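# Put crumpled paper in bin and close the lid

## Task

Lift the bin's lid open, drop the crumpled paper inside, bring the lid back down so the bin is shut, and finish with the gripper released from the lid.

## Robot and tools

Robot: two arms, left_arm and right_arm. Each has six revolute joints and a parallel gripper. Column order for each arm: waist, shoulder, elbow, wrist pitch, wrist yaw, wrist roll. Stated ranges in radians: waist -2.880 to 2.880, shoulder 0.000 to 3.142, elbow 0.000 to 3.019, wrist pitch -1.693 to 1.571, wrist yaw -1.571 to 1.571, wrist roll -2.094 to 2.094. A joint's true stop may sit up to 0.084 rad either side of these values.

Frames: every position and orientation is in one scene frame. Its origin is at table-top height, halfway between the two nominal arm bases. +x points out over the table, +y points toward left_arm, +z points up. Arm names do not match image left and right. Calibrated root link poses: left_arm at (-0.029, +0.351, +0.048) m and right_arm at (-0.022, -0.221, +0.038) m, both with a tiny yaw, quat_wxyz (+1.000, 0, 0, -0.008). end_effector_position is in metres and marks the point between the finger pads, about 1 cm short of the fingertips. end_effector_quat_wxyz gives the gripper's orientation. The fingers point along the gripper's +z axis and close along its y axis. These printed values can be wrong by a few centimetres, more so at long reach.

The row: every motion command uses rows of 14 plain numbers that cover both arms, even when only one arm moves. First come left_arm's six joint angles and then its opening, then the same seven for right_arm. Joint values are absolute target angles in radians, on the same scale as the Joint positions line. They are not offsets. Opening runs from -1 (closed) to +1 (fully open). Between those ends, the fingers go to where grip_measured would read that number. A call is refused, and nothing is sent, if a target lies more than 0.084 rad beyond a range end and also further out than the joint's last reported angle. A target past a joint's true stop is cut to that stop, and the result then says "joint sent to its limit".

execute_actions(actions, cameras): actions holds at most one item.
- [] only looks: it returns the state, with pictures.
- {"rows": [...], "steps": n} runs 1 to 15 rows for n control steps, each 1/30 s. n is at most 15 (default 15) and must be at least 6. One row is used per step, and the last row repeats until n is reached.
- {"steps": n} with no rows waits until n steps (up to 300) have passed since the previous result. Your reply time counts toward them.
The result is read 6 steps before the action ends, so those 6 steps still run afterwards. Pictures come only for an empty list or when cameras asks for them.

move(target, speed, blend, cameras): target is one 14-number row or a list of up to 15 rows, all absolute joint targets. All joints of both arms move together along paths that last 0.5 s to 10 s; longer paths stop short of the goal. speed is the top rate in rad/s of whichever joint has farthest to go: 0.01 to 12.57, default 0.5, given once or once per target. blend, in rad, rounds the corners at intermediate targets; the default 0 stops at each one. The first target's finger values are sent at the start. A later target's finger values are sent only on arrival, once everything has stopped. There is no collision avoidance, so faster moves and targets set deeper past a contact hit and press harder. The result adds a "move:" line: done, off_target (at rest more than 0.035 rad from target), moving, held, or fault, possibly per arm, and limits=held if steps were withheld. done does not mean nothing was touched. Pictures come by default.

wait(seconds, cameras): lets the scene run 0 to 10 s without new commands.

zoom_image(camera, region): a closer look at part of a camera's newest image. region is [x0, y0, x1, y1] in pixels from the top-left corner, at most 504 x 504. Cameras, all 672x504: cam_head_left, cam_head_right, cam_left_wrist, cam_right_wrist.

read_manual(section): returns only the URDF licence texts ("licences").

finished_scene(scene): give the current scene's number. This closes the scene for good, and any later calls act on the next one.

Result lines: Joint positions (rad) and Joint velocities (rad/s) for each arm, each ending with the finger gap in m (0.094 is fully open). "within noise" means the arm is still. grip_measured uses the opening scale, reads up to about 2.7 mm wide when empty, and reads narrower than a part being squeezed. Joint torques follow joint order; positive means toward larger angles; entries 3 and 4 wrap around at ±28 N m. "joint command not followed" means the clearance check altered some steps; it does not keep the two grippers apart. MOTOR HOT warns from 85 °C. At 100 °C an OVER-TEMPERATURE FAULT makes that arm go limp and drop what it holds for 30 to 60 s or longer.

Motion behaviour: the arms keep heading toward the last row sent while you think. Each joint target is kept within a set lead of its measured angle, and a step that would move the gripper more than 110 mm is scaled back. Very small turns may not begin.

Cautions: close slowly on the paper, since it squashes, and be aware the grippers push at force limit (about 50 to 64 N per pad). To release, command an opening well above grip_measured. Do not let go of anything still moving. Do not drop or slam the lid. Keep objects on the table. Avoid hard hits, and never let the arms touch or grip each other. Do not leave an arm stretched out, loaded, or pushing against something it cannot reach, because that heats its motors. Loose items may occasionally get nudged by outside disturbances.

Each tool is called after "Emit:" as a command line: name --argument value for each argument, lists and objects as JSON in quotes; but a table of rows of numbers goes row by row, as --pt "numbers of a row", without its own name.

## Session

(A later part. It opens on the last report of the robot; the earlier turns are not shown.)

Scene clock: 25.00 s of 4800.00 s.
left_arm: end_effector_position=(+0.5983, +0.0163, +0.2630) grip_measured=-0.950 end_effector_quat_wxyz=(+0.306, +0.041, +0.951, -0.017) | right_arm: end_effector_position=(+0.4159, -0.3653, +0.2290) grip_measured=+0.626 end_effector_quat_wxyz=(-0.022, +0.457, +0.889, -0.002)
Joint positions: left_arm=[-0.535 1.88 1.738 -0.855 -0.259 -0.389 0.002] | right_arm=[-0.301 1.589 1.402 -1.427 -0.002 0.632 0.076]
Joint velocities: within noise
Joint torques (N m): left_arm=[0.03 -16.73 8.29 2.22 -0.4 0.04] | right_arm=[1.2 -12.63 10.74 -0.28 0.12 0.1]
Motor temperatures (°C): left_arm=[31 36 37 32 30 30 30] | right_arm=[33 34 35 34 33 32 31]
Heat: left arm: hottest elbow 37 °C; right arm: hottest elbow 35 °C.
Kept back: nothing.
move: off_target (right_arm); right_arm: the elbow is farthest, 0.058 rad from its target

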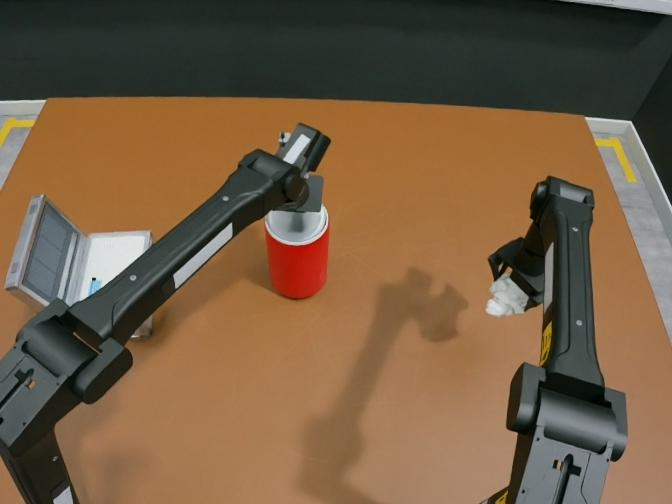

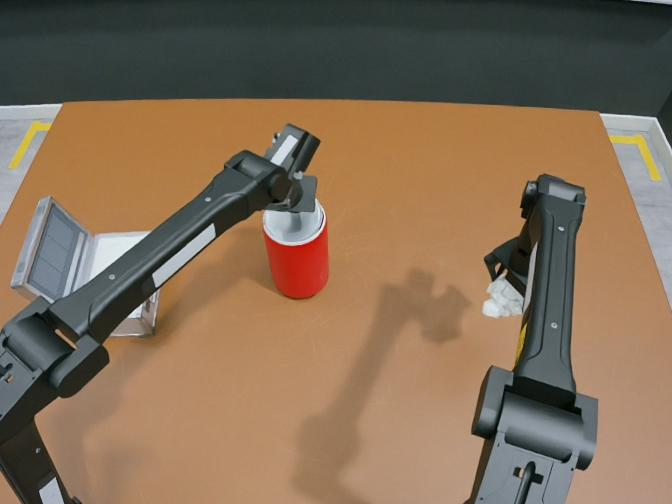

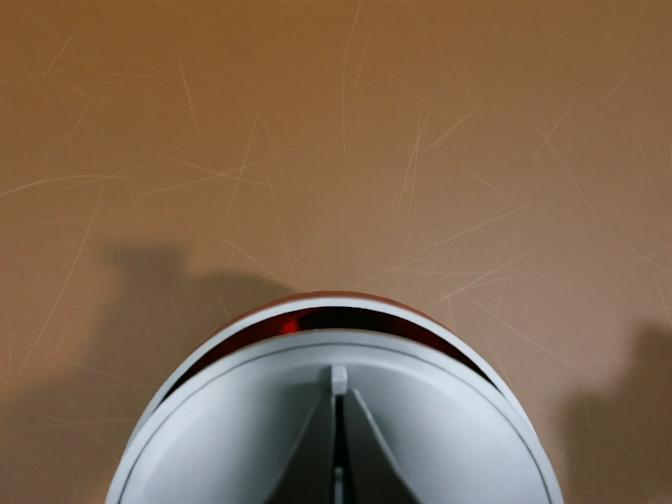

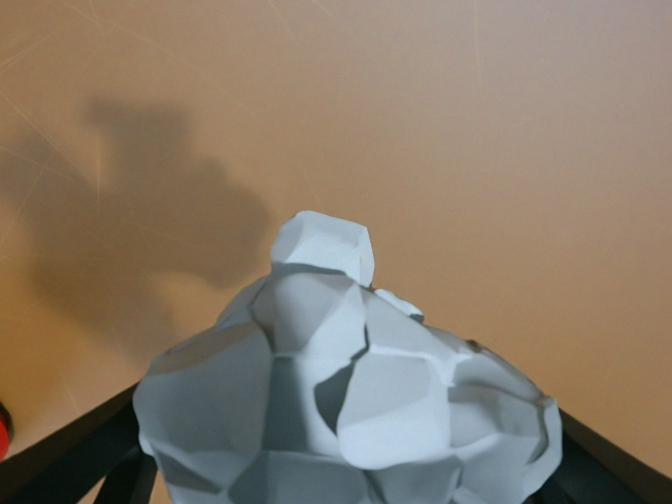

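Emit:
move --pt "-0.5846 1.70 1.44 -0.43 -0.395 -0.316 -1 -0.3 1.568 1.46 -1.435 0 0.64 0.3" --pt "-0.6245 1.615 1.2 0.043 -0.506 -0.198 -1 -0.3 1.568 1.46 -1.435 0 0.64 0.3" --speed 0.2 --blend 0.05

Scene clock: 30.40 s of 4800.00 s.
left_arm: end_effector_position=(+0.5602, +0.0227, +0.3055) grip_measured=-0.950 end_effector_quat_wxyz=(+0.573, +0.035, +0.818, -0.031) | right_arm: end_effector_position=(+0.4159, -0.3653, +0.2290) grip_measured=+0.626 end_effector_quat_wxyz=(-0.022, +0.457, +0.889, -0.002)
Joint positions: left_arm=[-0.613 1.639 1.21 0.029 -0.499 -0.21 0.002] | right_arm=[-0.301 1.589 1.402 -1.427 -0.002 0.632 0.076]
Joint velocities: within noise
Joint torques (N m): left_arm=[-0.03 -13.45 7.91 2.51 -0.38 0.09] | right_arm=[1.32 -12.81 10.76 -0.28 0.12 0.1]
Motor temperatures (°C): left_arm=[31 36 38 32 30 30 30] | right_arm=[33 35 37 34 33 32 31]
Heat: left arm: hottest elbow 38 °C; right arm: hottest elbow 37 °C.
Kept back: nothing.
move: off_target (right_arm); right_arm: the elbow is farthest, 0.058 rad from its target

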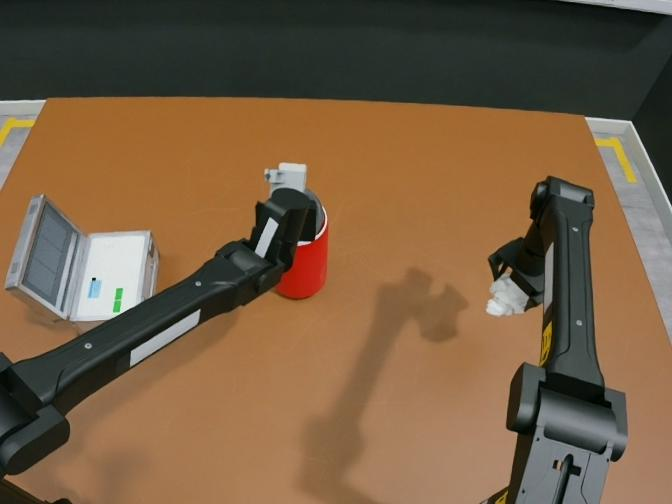

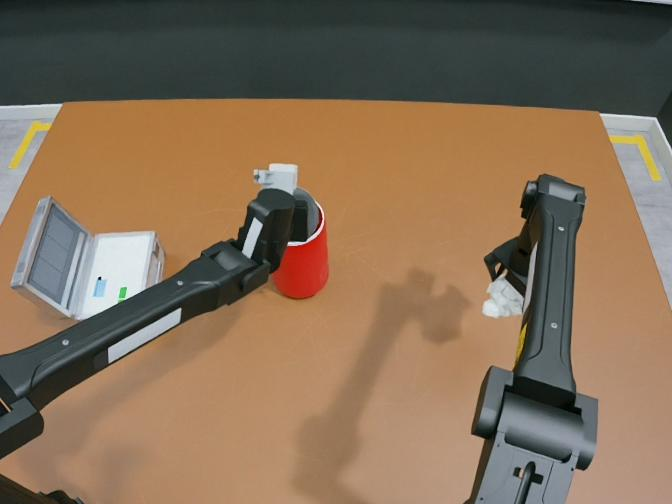

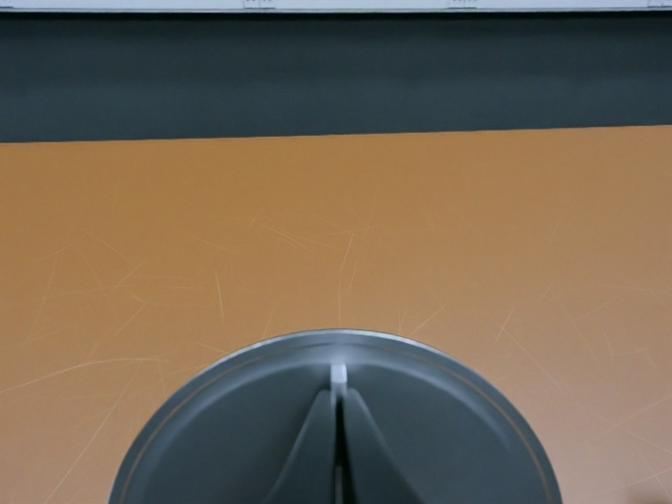

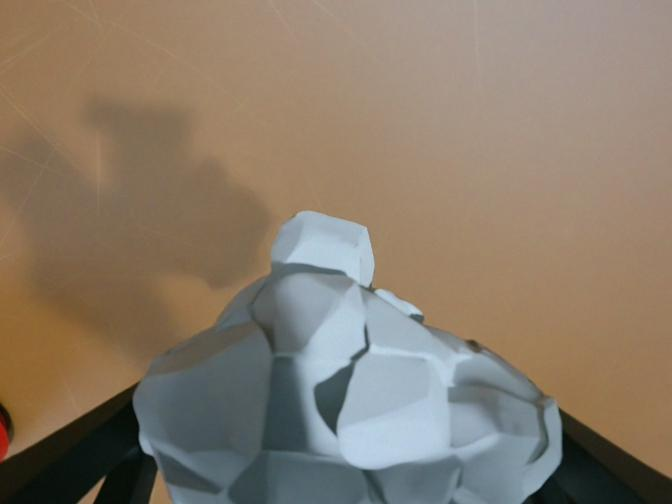

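Emit:
move --pt "-0.659 1.63 1.02 0.58 -0.575 -0.028 -1 -0.3 1.568 1.46 -1.435 0 0.64 0.3" --pt "-0.68 1.72 0.935 1.06 -0.581 0.139 -1 -0.3 1.568 1.46 -1.435 0 0.64 0.3" --speed 0.25 --blend 0.05

Emit:
zoom_image --camera "cam_head_right" --region '[200, 140, 400, 320]'

Scene clock: 35.30 s of 4800.00 s.
left_arm: end_effector_position=(+0.5152, +0.0272, +0.3195) grip_measured=-0.950 end_effector_quat_wxyz=(+0.771, +0.029, +0.635, -0.038) | right_arm: end_effector_position=(+0.4159, -0.3653, +0.2290) grip_measured=+0.626 end_effector_quat_wxyz=(-0.022, +0.457, +0.889, -0.002)
Joint positions: left_arm=[-0.668 1.725 0.929 1.026 -0.577 0.124 0.002] | right_arm=[-0.301 1.589 1.402 -1.427 -0.002 0.632 0.076]
Joint velocities: within noise
Joint torques (N m): left_arm=[-0.15 -11.22 7.45 3.1 -0.05 0.1] | right_arm=[1.32 -12.81 10.73 -0.29 0.11 0.09]
Motor temperatures (°C): left_arm=[31 36 38 32 30 30 31] | right_arm=[33 35 38 34 33 32 31]
Heat: left arm: hottest elbow 38 °C; right arm: hottest elbow 38 °C.
Kept back: nothing.
move: off_target (right_arm); right_arm: the elbow is farthest, 0.058 rad from its target

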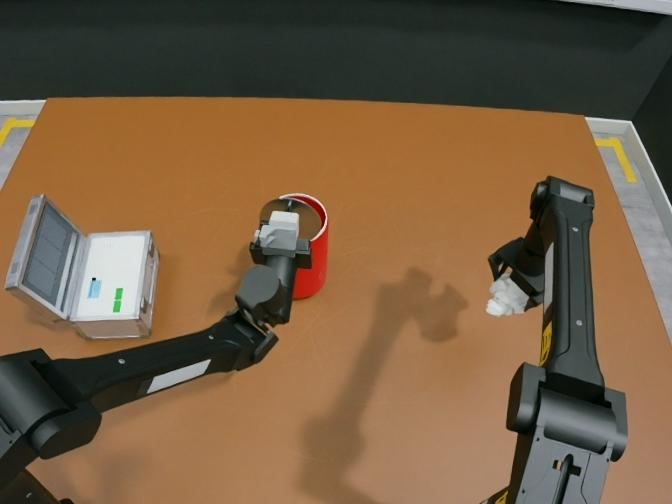

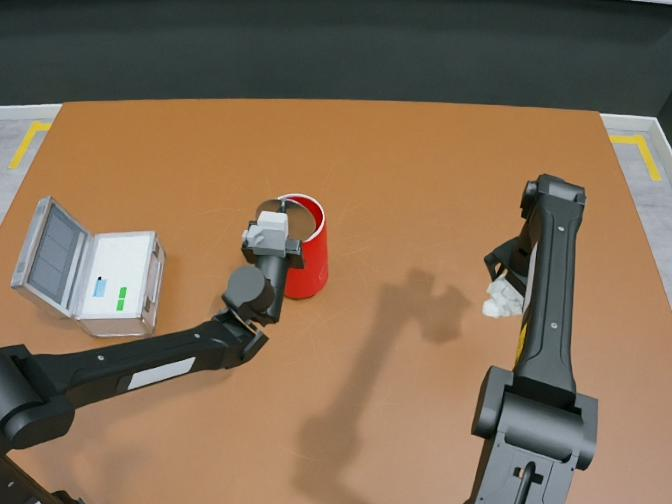

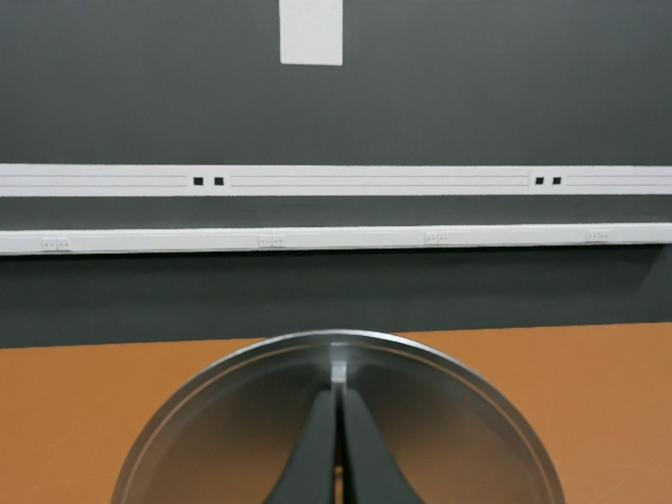

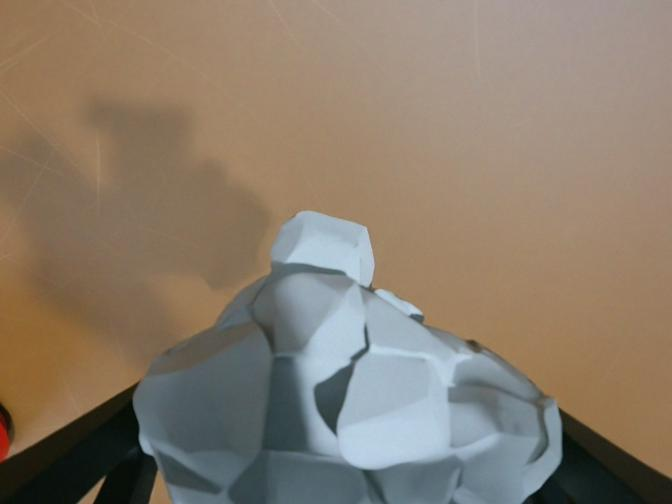

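Scaled by 2.520 from the camera's 672x504 image, which has a finer 960x720 frame.

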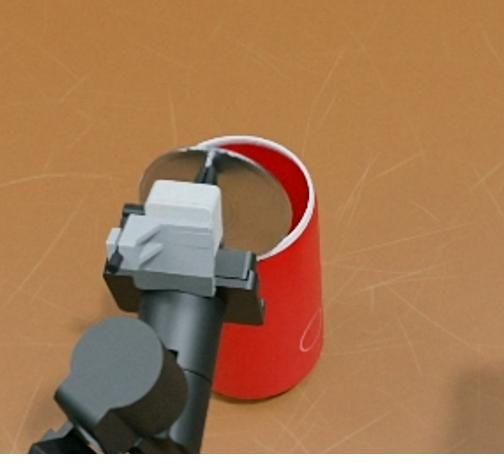

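Emit:
move --target '[-0.68,1.864,0.935,1.475,-0.525,0.274,-1,-0.3,1.568,1.46,-1.435,0,0.64,0.3]' --speed 0.25

Emit:
zoom_image --camera "cam_head_right" --region '[200, 140, 400, 320]'

Scene clock: 38.87 s of 4800.00 s.
left_arm: end_effector_position=(+0.5039, +0.0278, +0.3208) grip_measured=-0.950 end_effector_quat_wxyz=(+0.841, +0.022, +0.539, -0.045) | right_arm: end_effector_position=(+0.4159, -0.3653, +0.2290) grip_measured=+0.626 end_effector_quat_wxyz=(-0.022, +0.457, +0.889, -0.002)
Joint positions: left_arm=[-0.668 1.867 0.929 1.444 -0.531 0.261 0.002] | right_arm=[-0.301 1.589 1.402 -1.427 -0.002 0.632 0.076]
Joint velocities: within noise
Joint torques (N m): left_arm=[-0.15 -11.75 6.48 2.76 0.41 0.1] | right_arm=[1.2 -12.81 10.74 -0.29 0.11 0.1]
Motor temperatures (°C): left_arm=[31 36 37 32 30 30 31] | right_arm=[33 35 38 34 33 32 31]
Heat: left arm: hottest elbow 37 °C; right arm: hottest elbow 38 °C.
Kept back: nothing.
move: off_target (right_arm); right_arm: the elbow is farthest, 0.058 rad from its target

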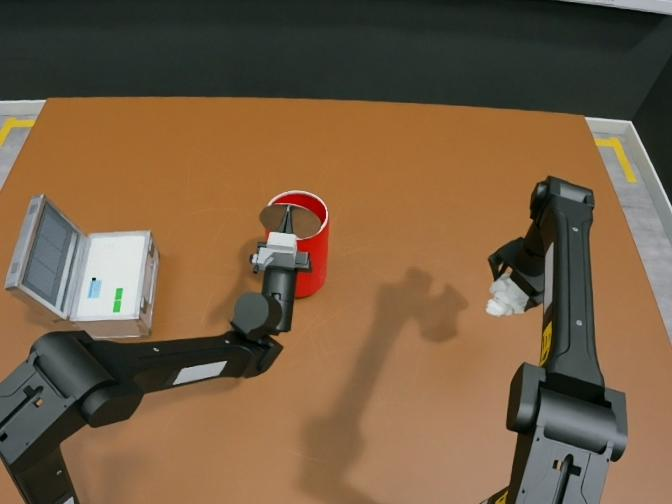

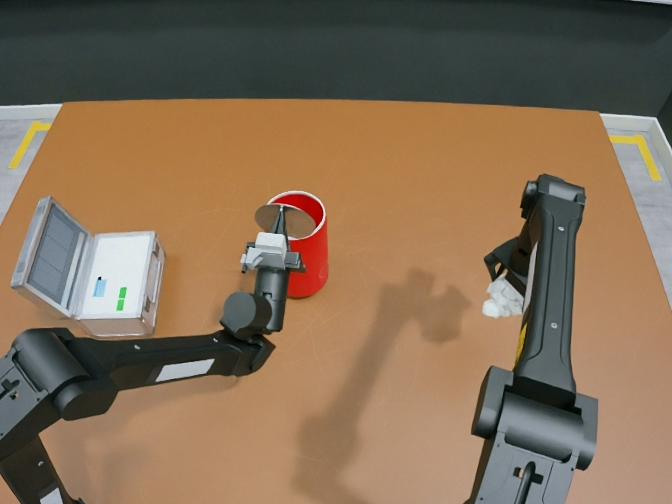

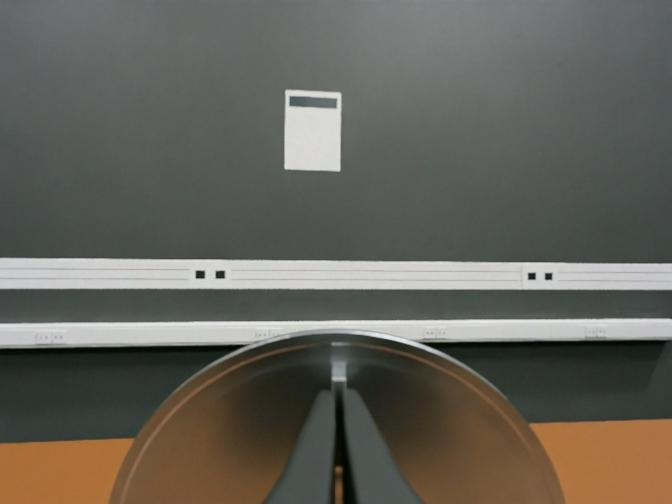

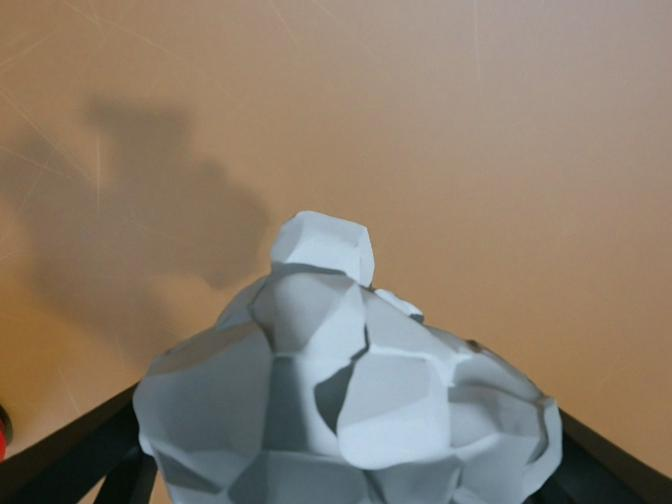

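Scaled by 2.520 from the camera's 672x504 image, which has a finer 960x720 frame.

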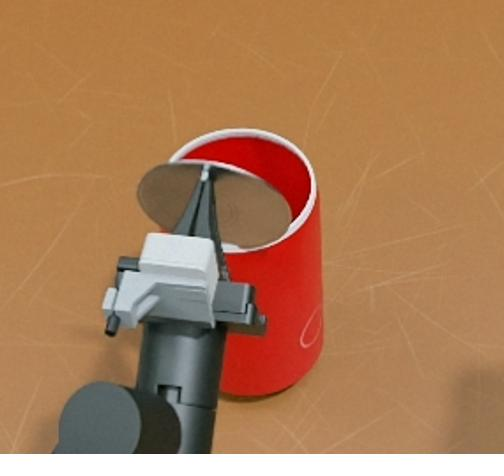

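Emit:
move --target '[-0.68,1.864,0.935,1.475,-0.525,0.274,-0.6,-0.3,1.568,1.46,-1.435,0,0.64,0.3]' --cameras '["cam_left_wrist","cam_head_left"]'

Scene clock: 45.90 s of 4800.00 s.
left_arm: end_effector_position=(+0.5026, +0.0285, +0.3238) grip_measured=-0.603 end_effector_quat_wxyz=(+0.844, +0.020, +0.534, -0.046) | right_arm: end_effector_position=(+0.4159, -0.3653, +0.2290) grip_measured=+0.626 end_effector_quat_wxyz=(-0.022, +0.457, +0.889, -0.002)
Joint positions: left_arm=[-0.668 1.867 0.929 1.459 -0.529 0.264 0.019] | right_arm=[-0.301 1.589 1.402 -1.427 -0.002 0.632 0.076]
Joint velocities: within noise
Joint torques (N m): left_arm=[-0.03 -11.69 6.45 2.29 0.33 0.07] | right_arm=[1.38 -12.75 10.77 -0.28 0.11 0.1]
Motor temperatures (°C): left_arm=[31 36 37 32 30 30 31] | right_arm=[33 36 39 34 33 32 31]
Heat: left arm: hottest elbow 37 °C; right arm: hottest elbow 39 °C.
Kept back: nothing.
move: off_target (right_arm); right_arm: the elbow is farthest, 0.058 rad from its target
Images, in order (width x height): cam_head_left 672x504, cam_left_wrist 672x504.

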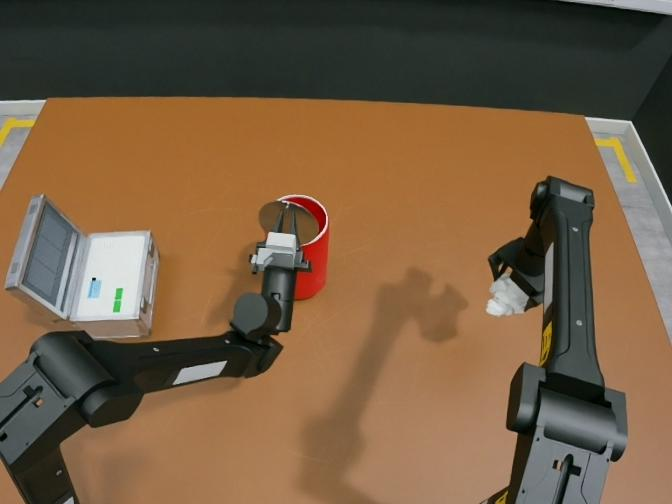

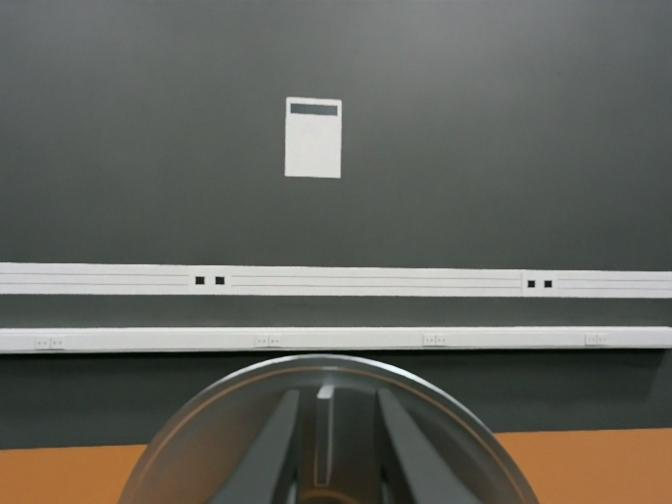

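Emit:
move --target '[-0.68,1.85,0.66,1.5,-0.529,0.264,-0.4,-0.3,1.568,1.46,-1.435,0,0.64,0.3]' --speed 0.25

Emit:
zoom_image --camera "cam_head_right" --region '[200, 140, 400, 320]'

Scene clock: 48.07 s of 4800.00 s.
left_arm: end_effector_position=(+0.4506, +0.0709, +0.2268) grip_measured=-0.402 end_effector_quat_wxyz=(+0.787, +0.079, +0.611, -0.008) | right_arm: end_effector_position=(+0.4159, -0.3653, +0.2290) grip_measured=+0.626 end_effector_quat_wxyz=(-0.022, +0.457, +0.889, -0.002)
Joint positions: left_arm=[-0.668 1.867 0.666 1.482 -0.529 0.264 0.028] | right_arm=[-0.301 1.589 1.402 -1.427 -0.002 0.632 0.076]
Joint velocities: within noise
Joint torques (N m): left_arm=[-0.15 -10.75 3.96 2.5 0.11 -0.04] | right_arm=[1.32 -12.81 10.77 -0.27 0.11 0.09]
Motor temperatures (°C): left_arm=[31 36 37 32 30 30 31] | right_arm=[33 36 40 34 33 32 31]
Heat: left arm: hottest elbow 37 °C; right arm: hottest elbow 40 °C.
Kept back: nothing.
move: off_target (right_arm); right_arm: the elbow is farthest, 0.058 rad from its target

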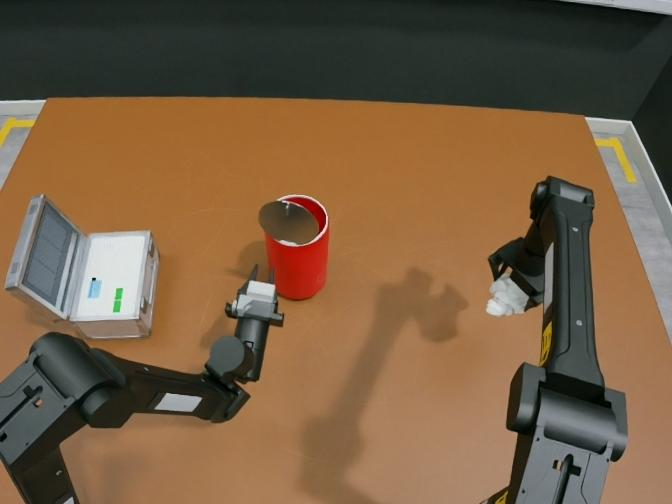

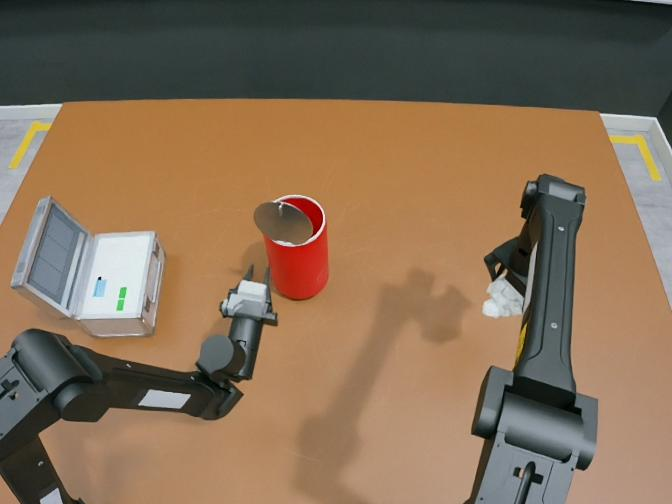

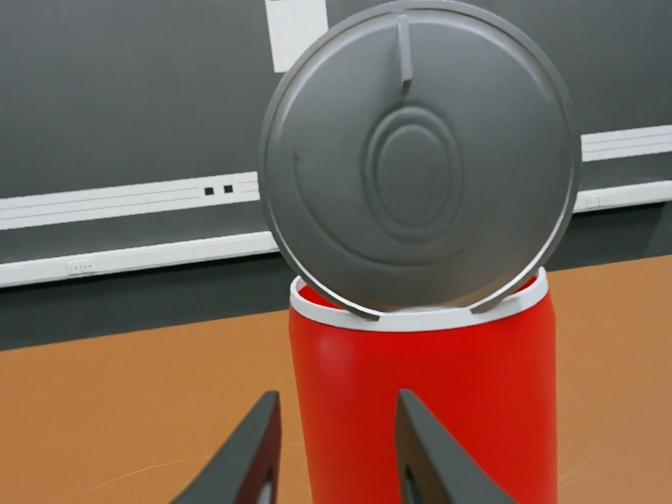

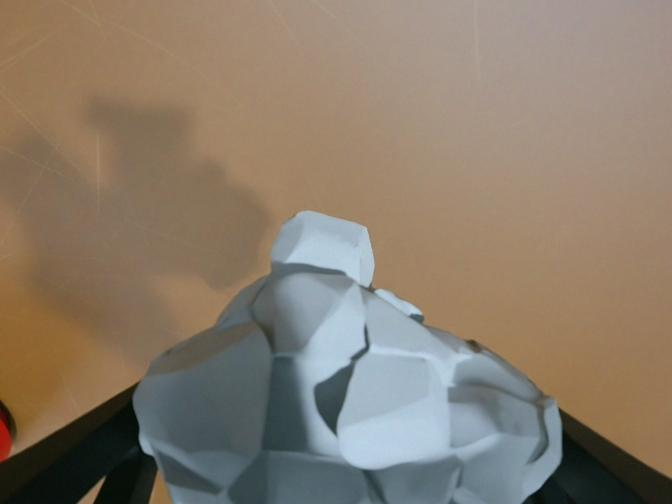

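Scaled by 2.520 from the camera's 672x504 image, which has a finer 960x720 frame.

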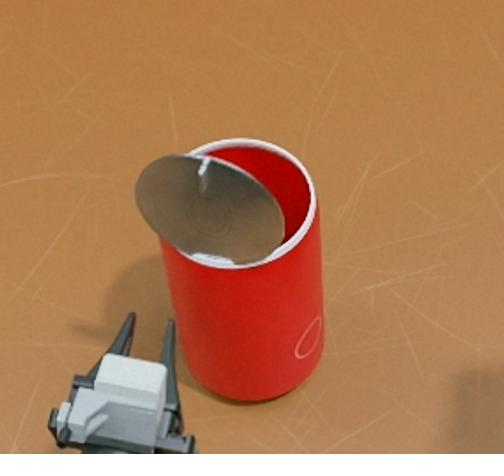

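Emit:
move --pt "-0.4 1.7 0.66 1.4 -0.529 0.264 -0.4 -0.05 1.895 2.13 -1.487 0 0.37 0.3" --pt "-0.35 1.65 0.66 1.4 -0.529 0.264 -0.4 0.387 1.895 2.13 -1.487 0 0.37 0.3" --speed 0.5 --blend 0.05

Emit:
zoom_image --camera "cam_head_right" --region '[200, 100, 440, 320]'

Scene clock: 52.07 s of 4800.00 s.
left_arm: end_effector_position=(+0.5011, +0.2318, +0.3132) grip_measured=-0.402 end_effector_quat_wxyz=(+0.812, -0.038, +0.574, +0.097) | right_arm: end_effector_position=(+0.5775, +0.0156, +0.3399) grip_measured=+0.626 end_effector_quat_wxyz=(+0.126, +0.000, +0.991, +0.051)
Joint positions: left_arm=[-0.364 1.671 0.666 1.407 -0.529 0.264 0.028] | right_arm=[0.393 1.884 2.065 -1.479 -0.001 0.378 0.076]
Joint velocities: within noise
Joint torques (N m): left_arm=[2.08 -9.99 5.18 1.59 0.13 -0.02] | right_arm=[0.85 -15.38 11.75 0.27 0.08 -0.05]
Motor temperatures (°C): left_arm=[31 36 37 32 30 30 31] | right_arm=[33 36 40 34 33 32 31]
Heat: left arm: hottest elbow 37 °C; right arm: hottest elbow 40 °C.
Kept back: nothing.
move: off_target (right_arm); right_arm: the elbow is farthest, 0.065 rad from its target

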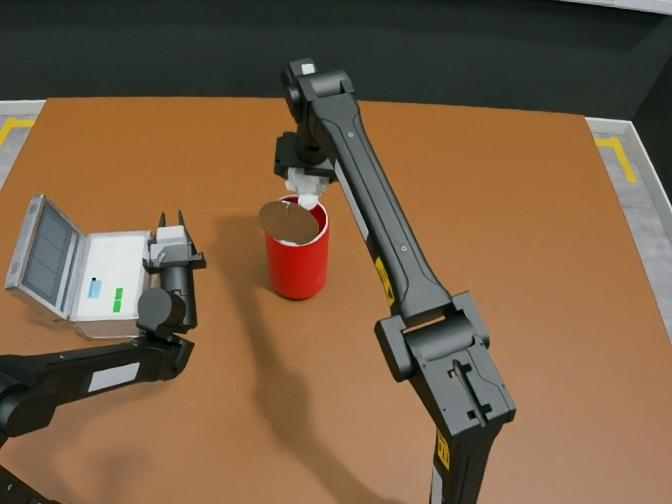

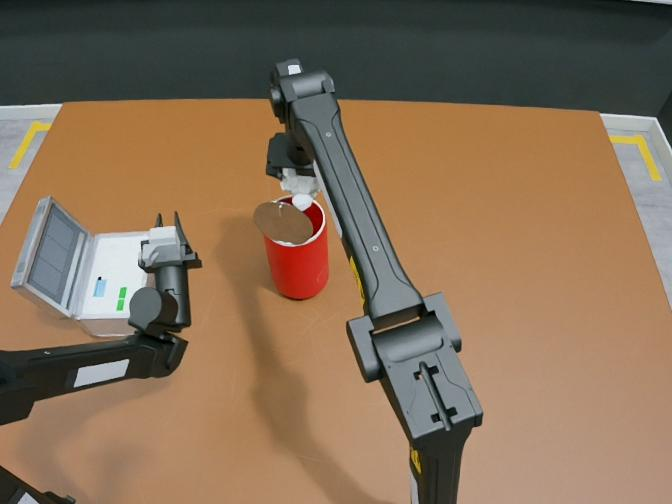

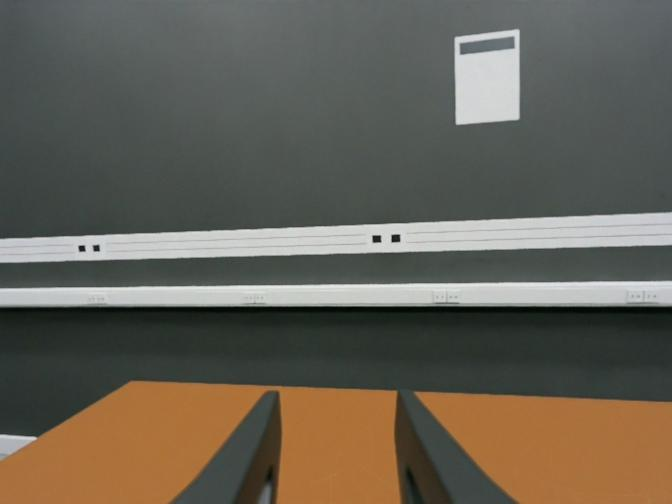

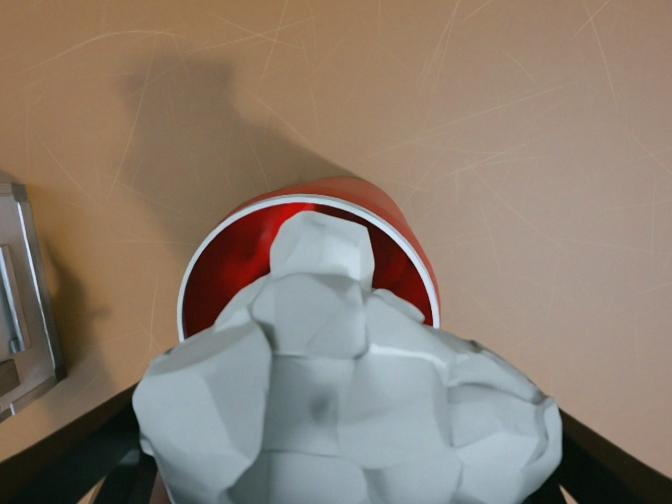

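Scaled by 2.100 from the camera's 672x504 image, which has a finer 960x720 frame.

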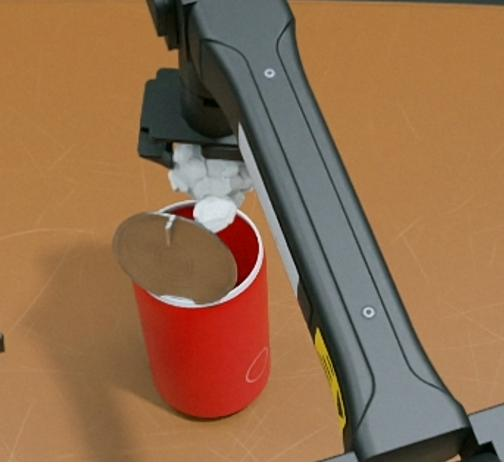

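Emit:
move --pt "-0.35 1.65 0.66 1.4 -0.529 0.264 -0.4 0.425 1.88 2.1 -1.46 0 0.41 0.3" --pt "-0.35 1.65 0.66 1.4 -0.529 0.264 -0.4 0.425 1.874 1.944 -1.323 0 0.41 0.3" --speed 0.2

Emit:
zoom_image --camera "cam_head_right" --region '[200, 100, 440, 320]'

Scene clock: 54.47 s of 4800.00 s.
left_arm: end_effector_position=(+0.5011, +0.2318, +0.3132) grip_measured=-0.402 end_effector_quat_wxyz=(+0.812, -0.038, +0.574, +0.097) | right_arm: end_effector_position=(+0.5813, +0.0381, +0.2987) grip_measured=+0.626 end_effector_quat_wxyz=(+0.138, -0.002, +0.989, +0.060)
Joint positions: left_arm=[-0.364 1.671 0.666 1.407 -0.529 0.264 0.028] | right_arm=[0.423 1.884 1.951 -1.337 -0.001 0.402 0.076]
Joint velocities: within noise
Joint torques (N m): left_arm=[1.96 -10.05 5.16 1.65 0.13 -0.02] | right_arm=[1.44 -16.5 6.75 1.03 0.09 0.08]
Motor temperatures (°C): left_arm=[31 36 37 32 30 30 31] | right_arm=[33 36 40 34 33 32 32]
Heat: left arm: hottest elbow 37 °C; right arm: hottest elbow 40 °C.
Kept back: nothing.
move: done

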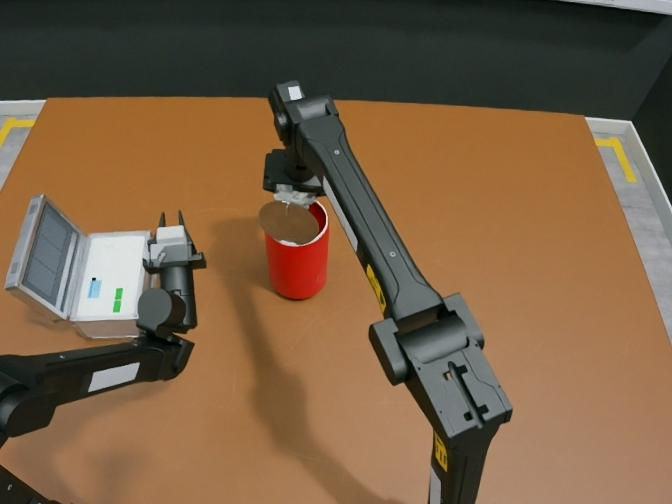

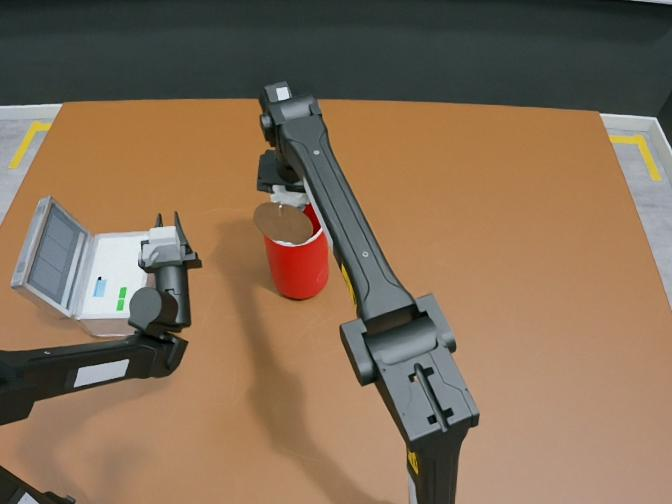

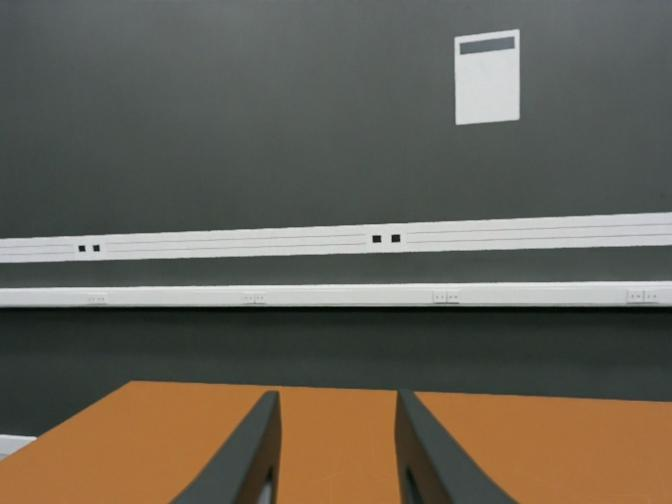

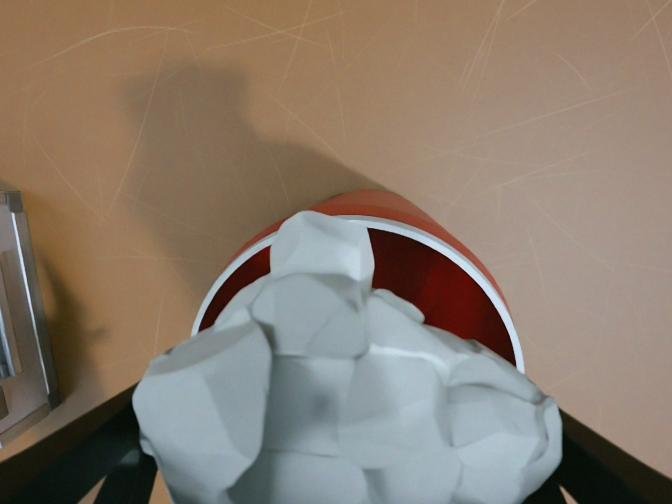

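Scaled by 2.100 from the camera's 672x504 image, which has a finer 960x720 frame.

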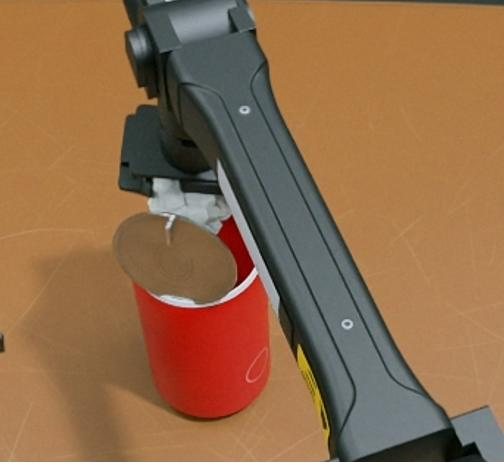

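Emit:
move --target '[-0.35,1.65,0.66,1.4,-0.529,0.264,-0.4,0.405,1.845,1.845,-1.272,0,0.41,0.3]' --speed 0.2

Emit:
zoom_image --camera "cam_head_right" --region '[200, 100, 440, 320]'

Scene clock: 56.07 s of 4800.00 s.
left_arm: end_effector_position=(+0.5011, +0.2318, +0.3132) grip_measured=-0.402 end_effector_quat_wxyz=(+0.812, -0.038, +0.574, +0.097) | right_arm: end_effector_position=(+0.5738, +0.0276, +0.2607) grip_measured=+0.626 end_effector_quat_wxyz=(+0.119, +0.003, +0.992, +0.051)
Joint positions: left_arm=[-0.364 1.671 0.666 1.407 -0.529 0.264 0.028] | right_arm=[0.412 1.879 1.852 -1.285 -0.001 0.402 0.076]
Joint velocities: within noise
Joint torques (N m): left_arm=[2.08 -10.05 5.2 1.62 0.15 -0.02] | right_arm=[0.67 -18.55 6.69 0.98 0.08 0.09]
Motor temperatures (°C): left_arm=[31 36 37 32 30 30 30] | right_arm=[33 37 40 34 33 32 32]
Heat: left arm: hottest elbow 37 °C; right arm: hottest elbow 40 °C.
Kept back: nothing.
move: done

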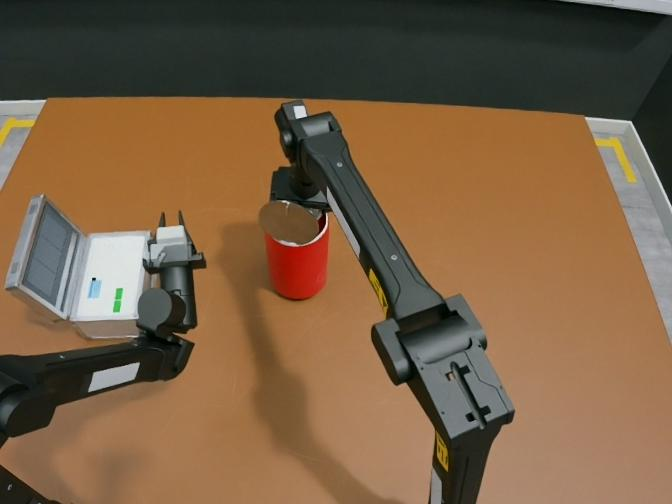

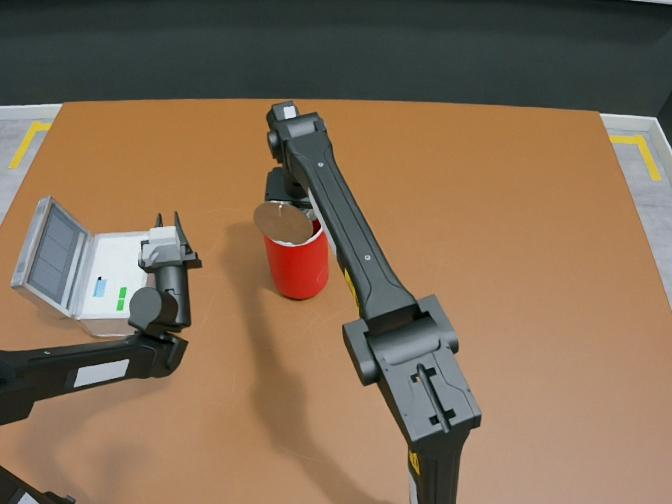

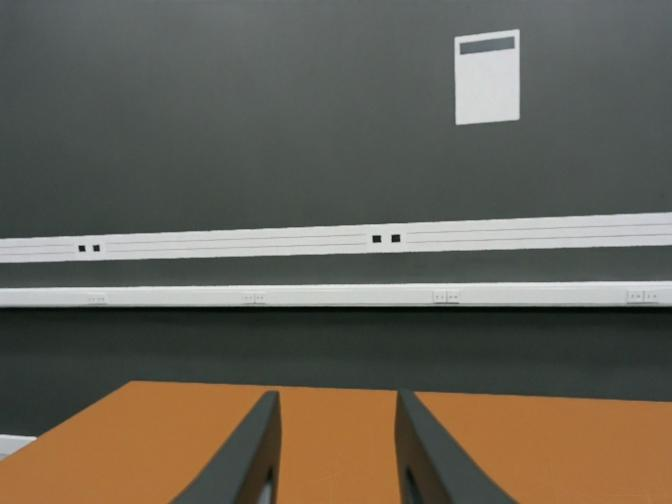

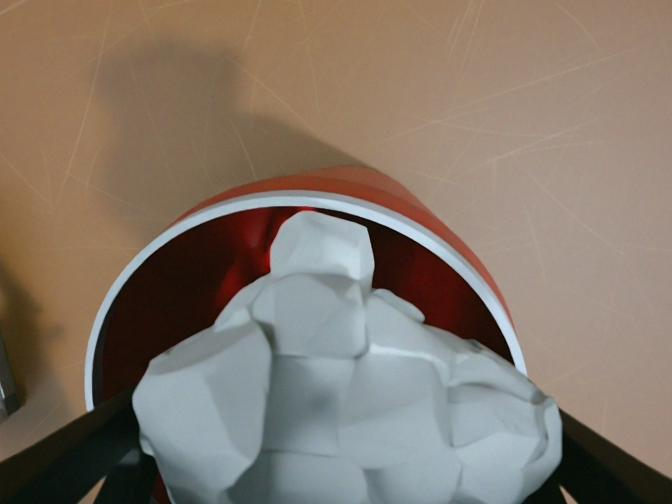

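Scaled by 2.100 from the camera's 672x504 image, which has a finer 960x720 frame.

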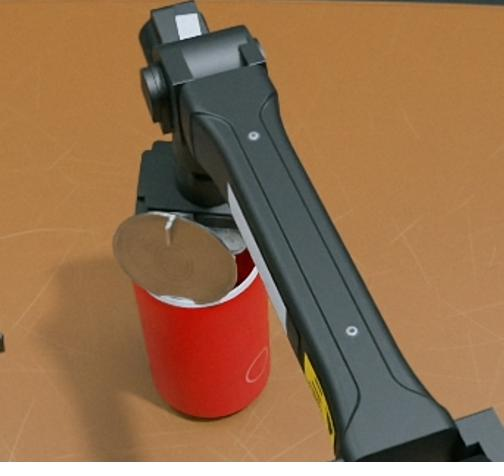

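Emit:
move --pt "-0.35 1.65 0.66 1.4 -0.529 0.264 -0.4 0.435 1.865 1.845 -1.272 0 0.44 0.3" --pt "-0.35 1.65 0.66 1.4 -0.529 0.264 -0.4 0.435 1.865 1.795 -1.222 0 0.44 0.3" --speed 0.2

Emit:
zoom_image --camera "cam_head_left" --region '[200, 100, 440, 320]'

Scene clock: 57.47 s of 4800.00 s.
left_arm: end_effector_position=(+0.5011, +0.2318, +0.3132) grip_measured=-0.402 end_effector_quat_wxyz=(+0.812, -0.038, +0.574, +0.097) | right_arm: end_effector_position=(+0.5684, +0.0374, +0.2416) grip_measured=+0.626 end_effector_quat_wxyz=(+0.117, +0.009, +0.992, +0.053)
Joint positions: left_arm=[-0.364 1.671 0.666 1.407 -0.529 0.264 0.028] | right_arm=[0.429 1.879 1.802 -1.236 -0.001 0.431 0.076]
Joint velocities: within noise
Joint torques (N m): left_arm=[1.96 -9.93 5.26 1.61 0.15 -0.02] | right_arm=[1.85 -17.14 6.69 1.01 0.08 0.1]
Motor temperatures (°C): left_arm=[31 36 37 32 30 30 30] | right_arm=[33 37 40 34 33 32 32]
Heat: left arm: hottest elbow 37 °C; right arm: hottest elbow 40 °C.
Kept back: nothing.
move: done

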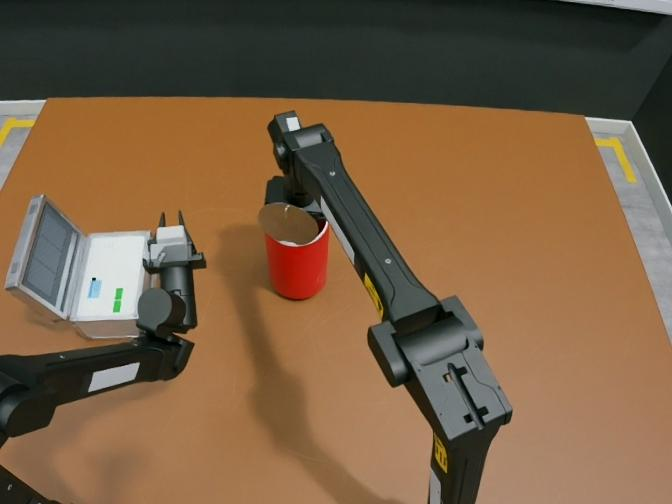

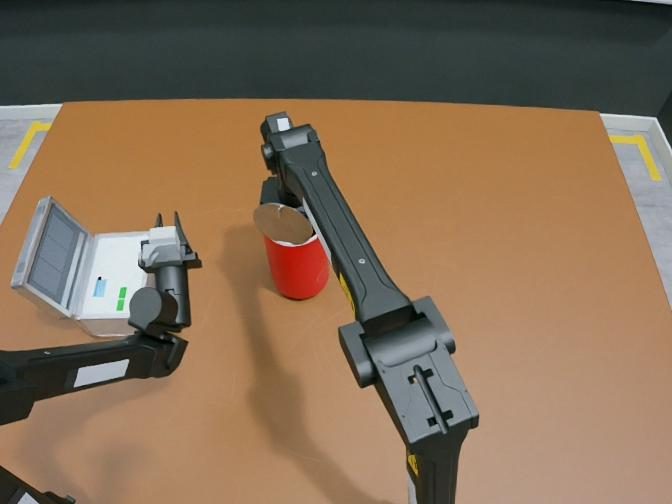

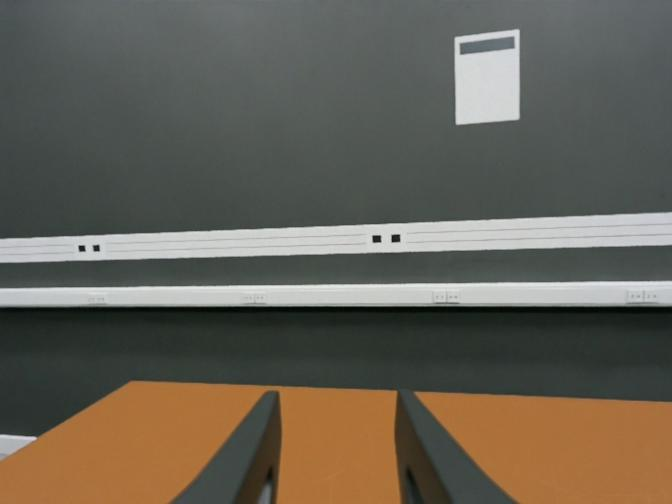

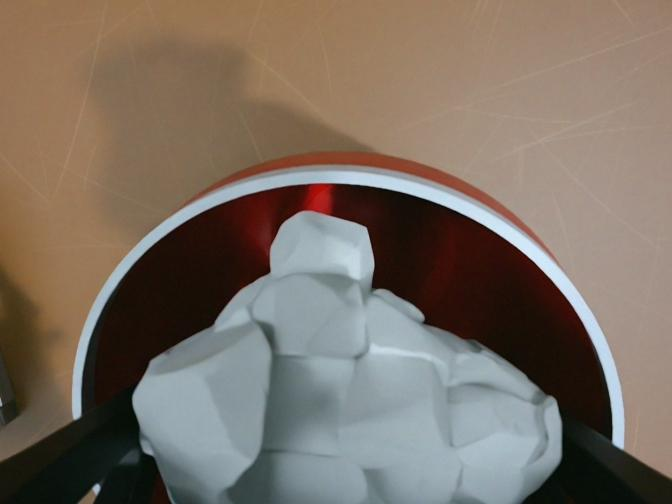

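Scaled by 2.100 from the camera's 672x504 image, which has a finer 960x720 frame.

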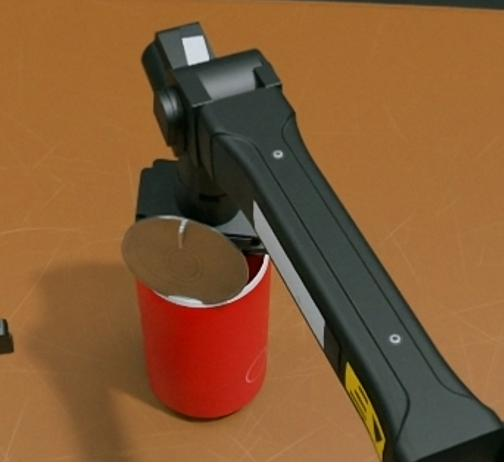

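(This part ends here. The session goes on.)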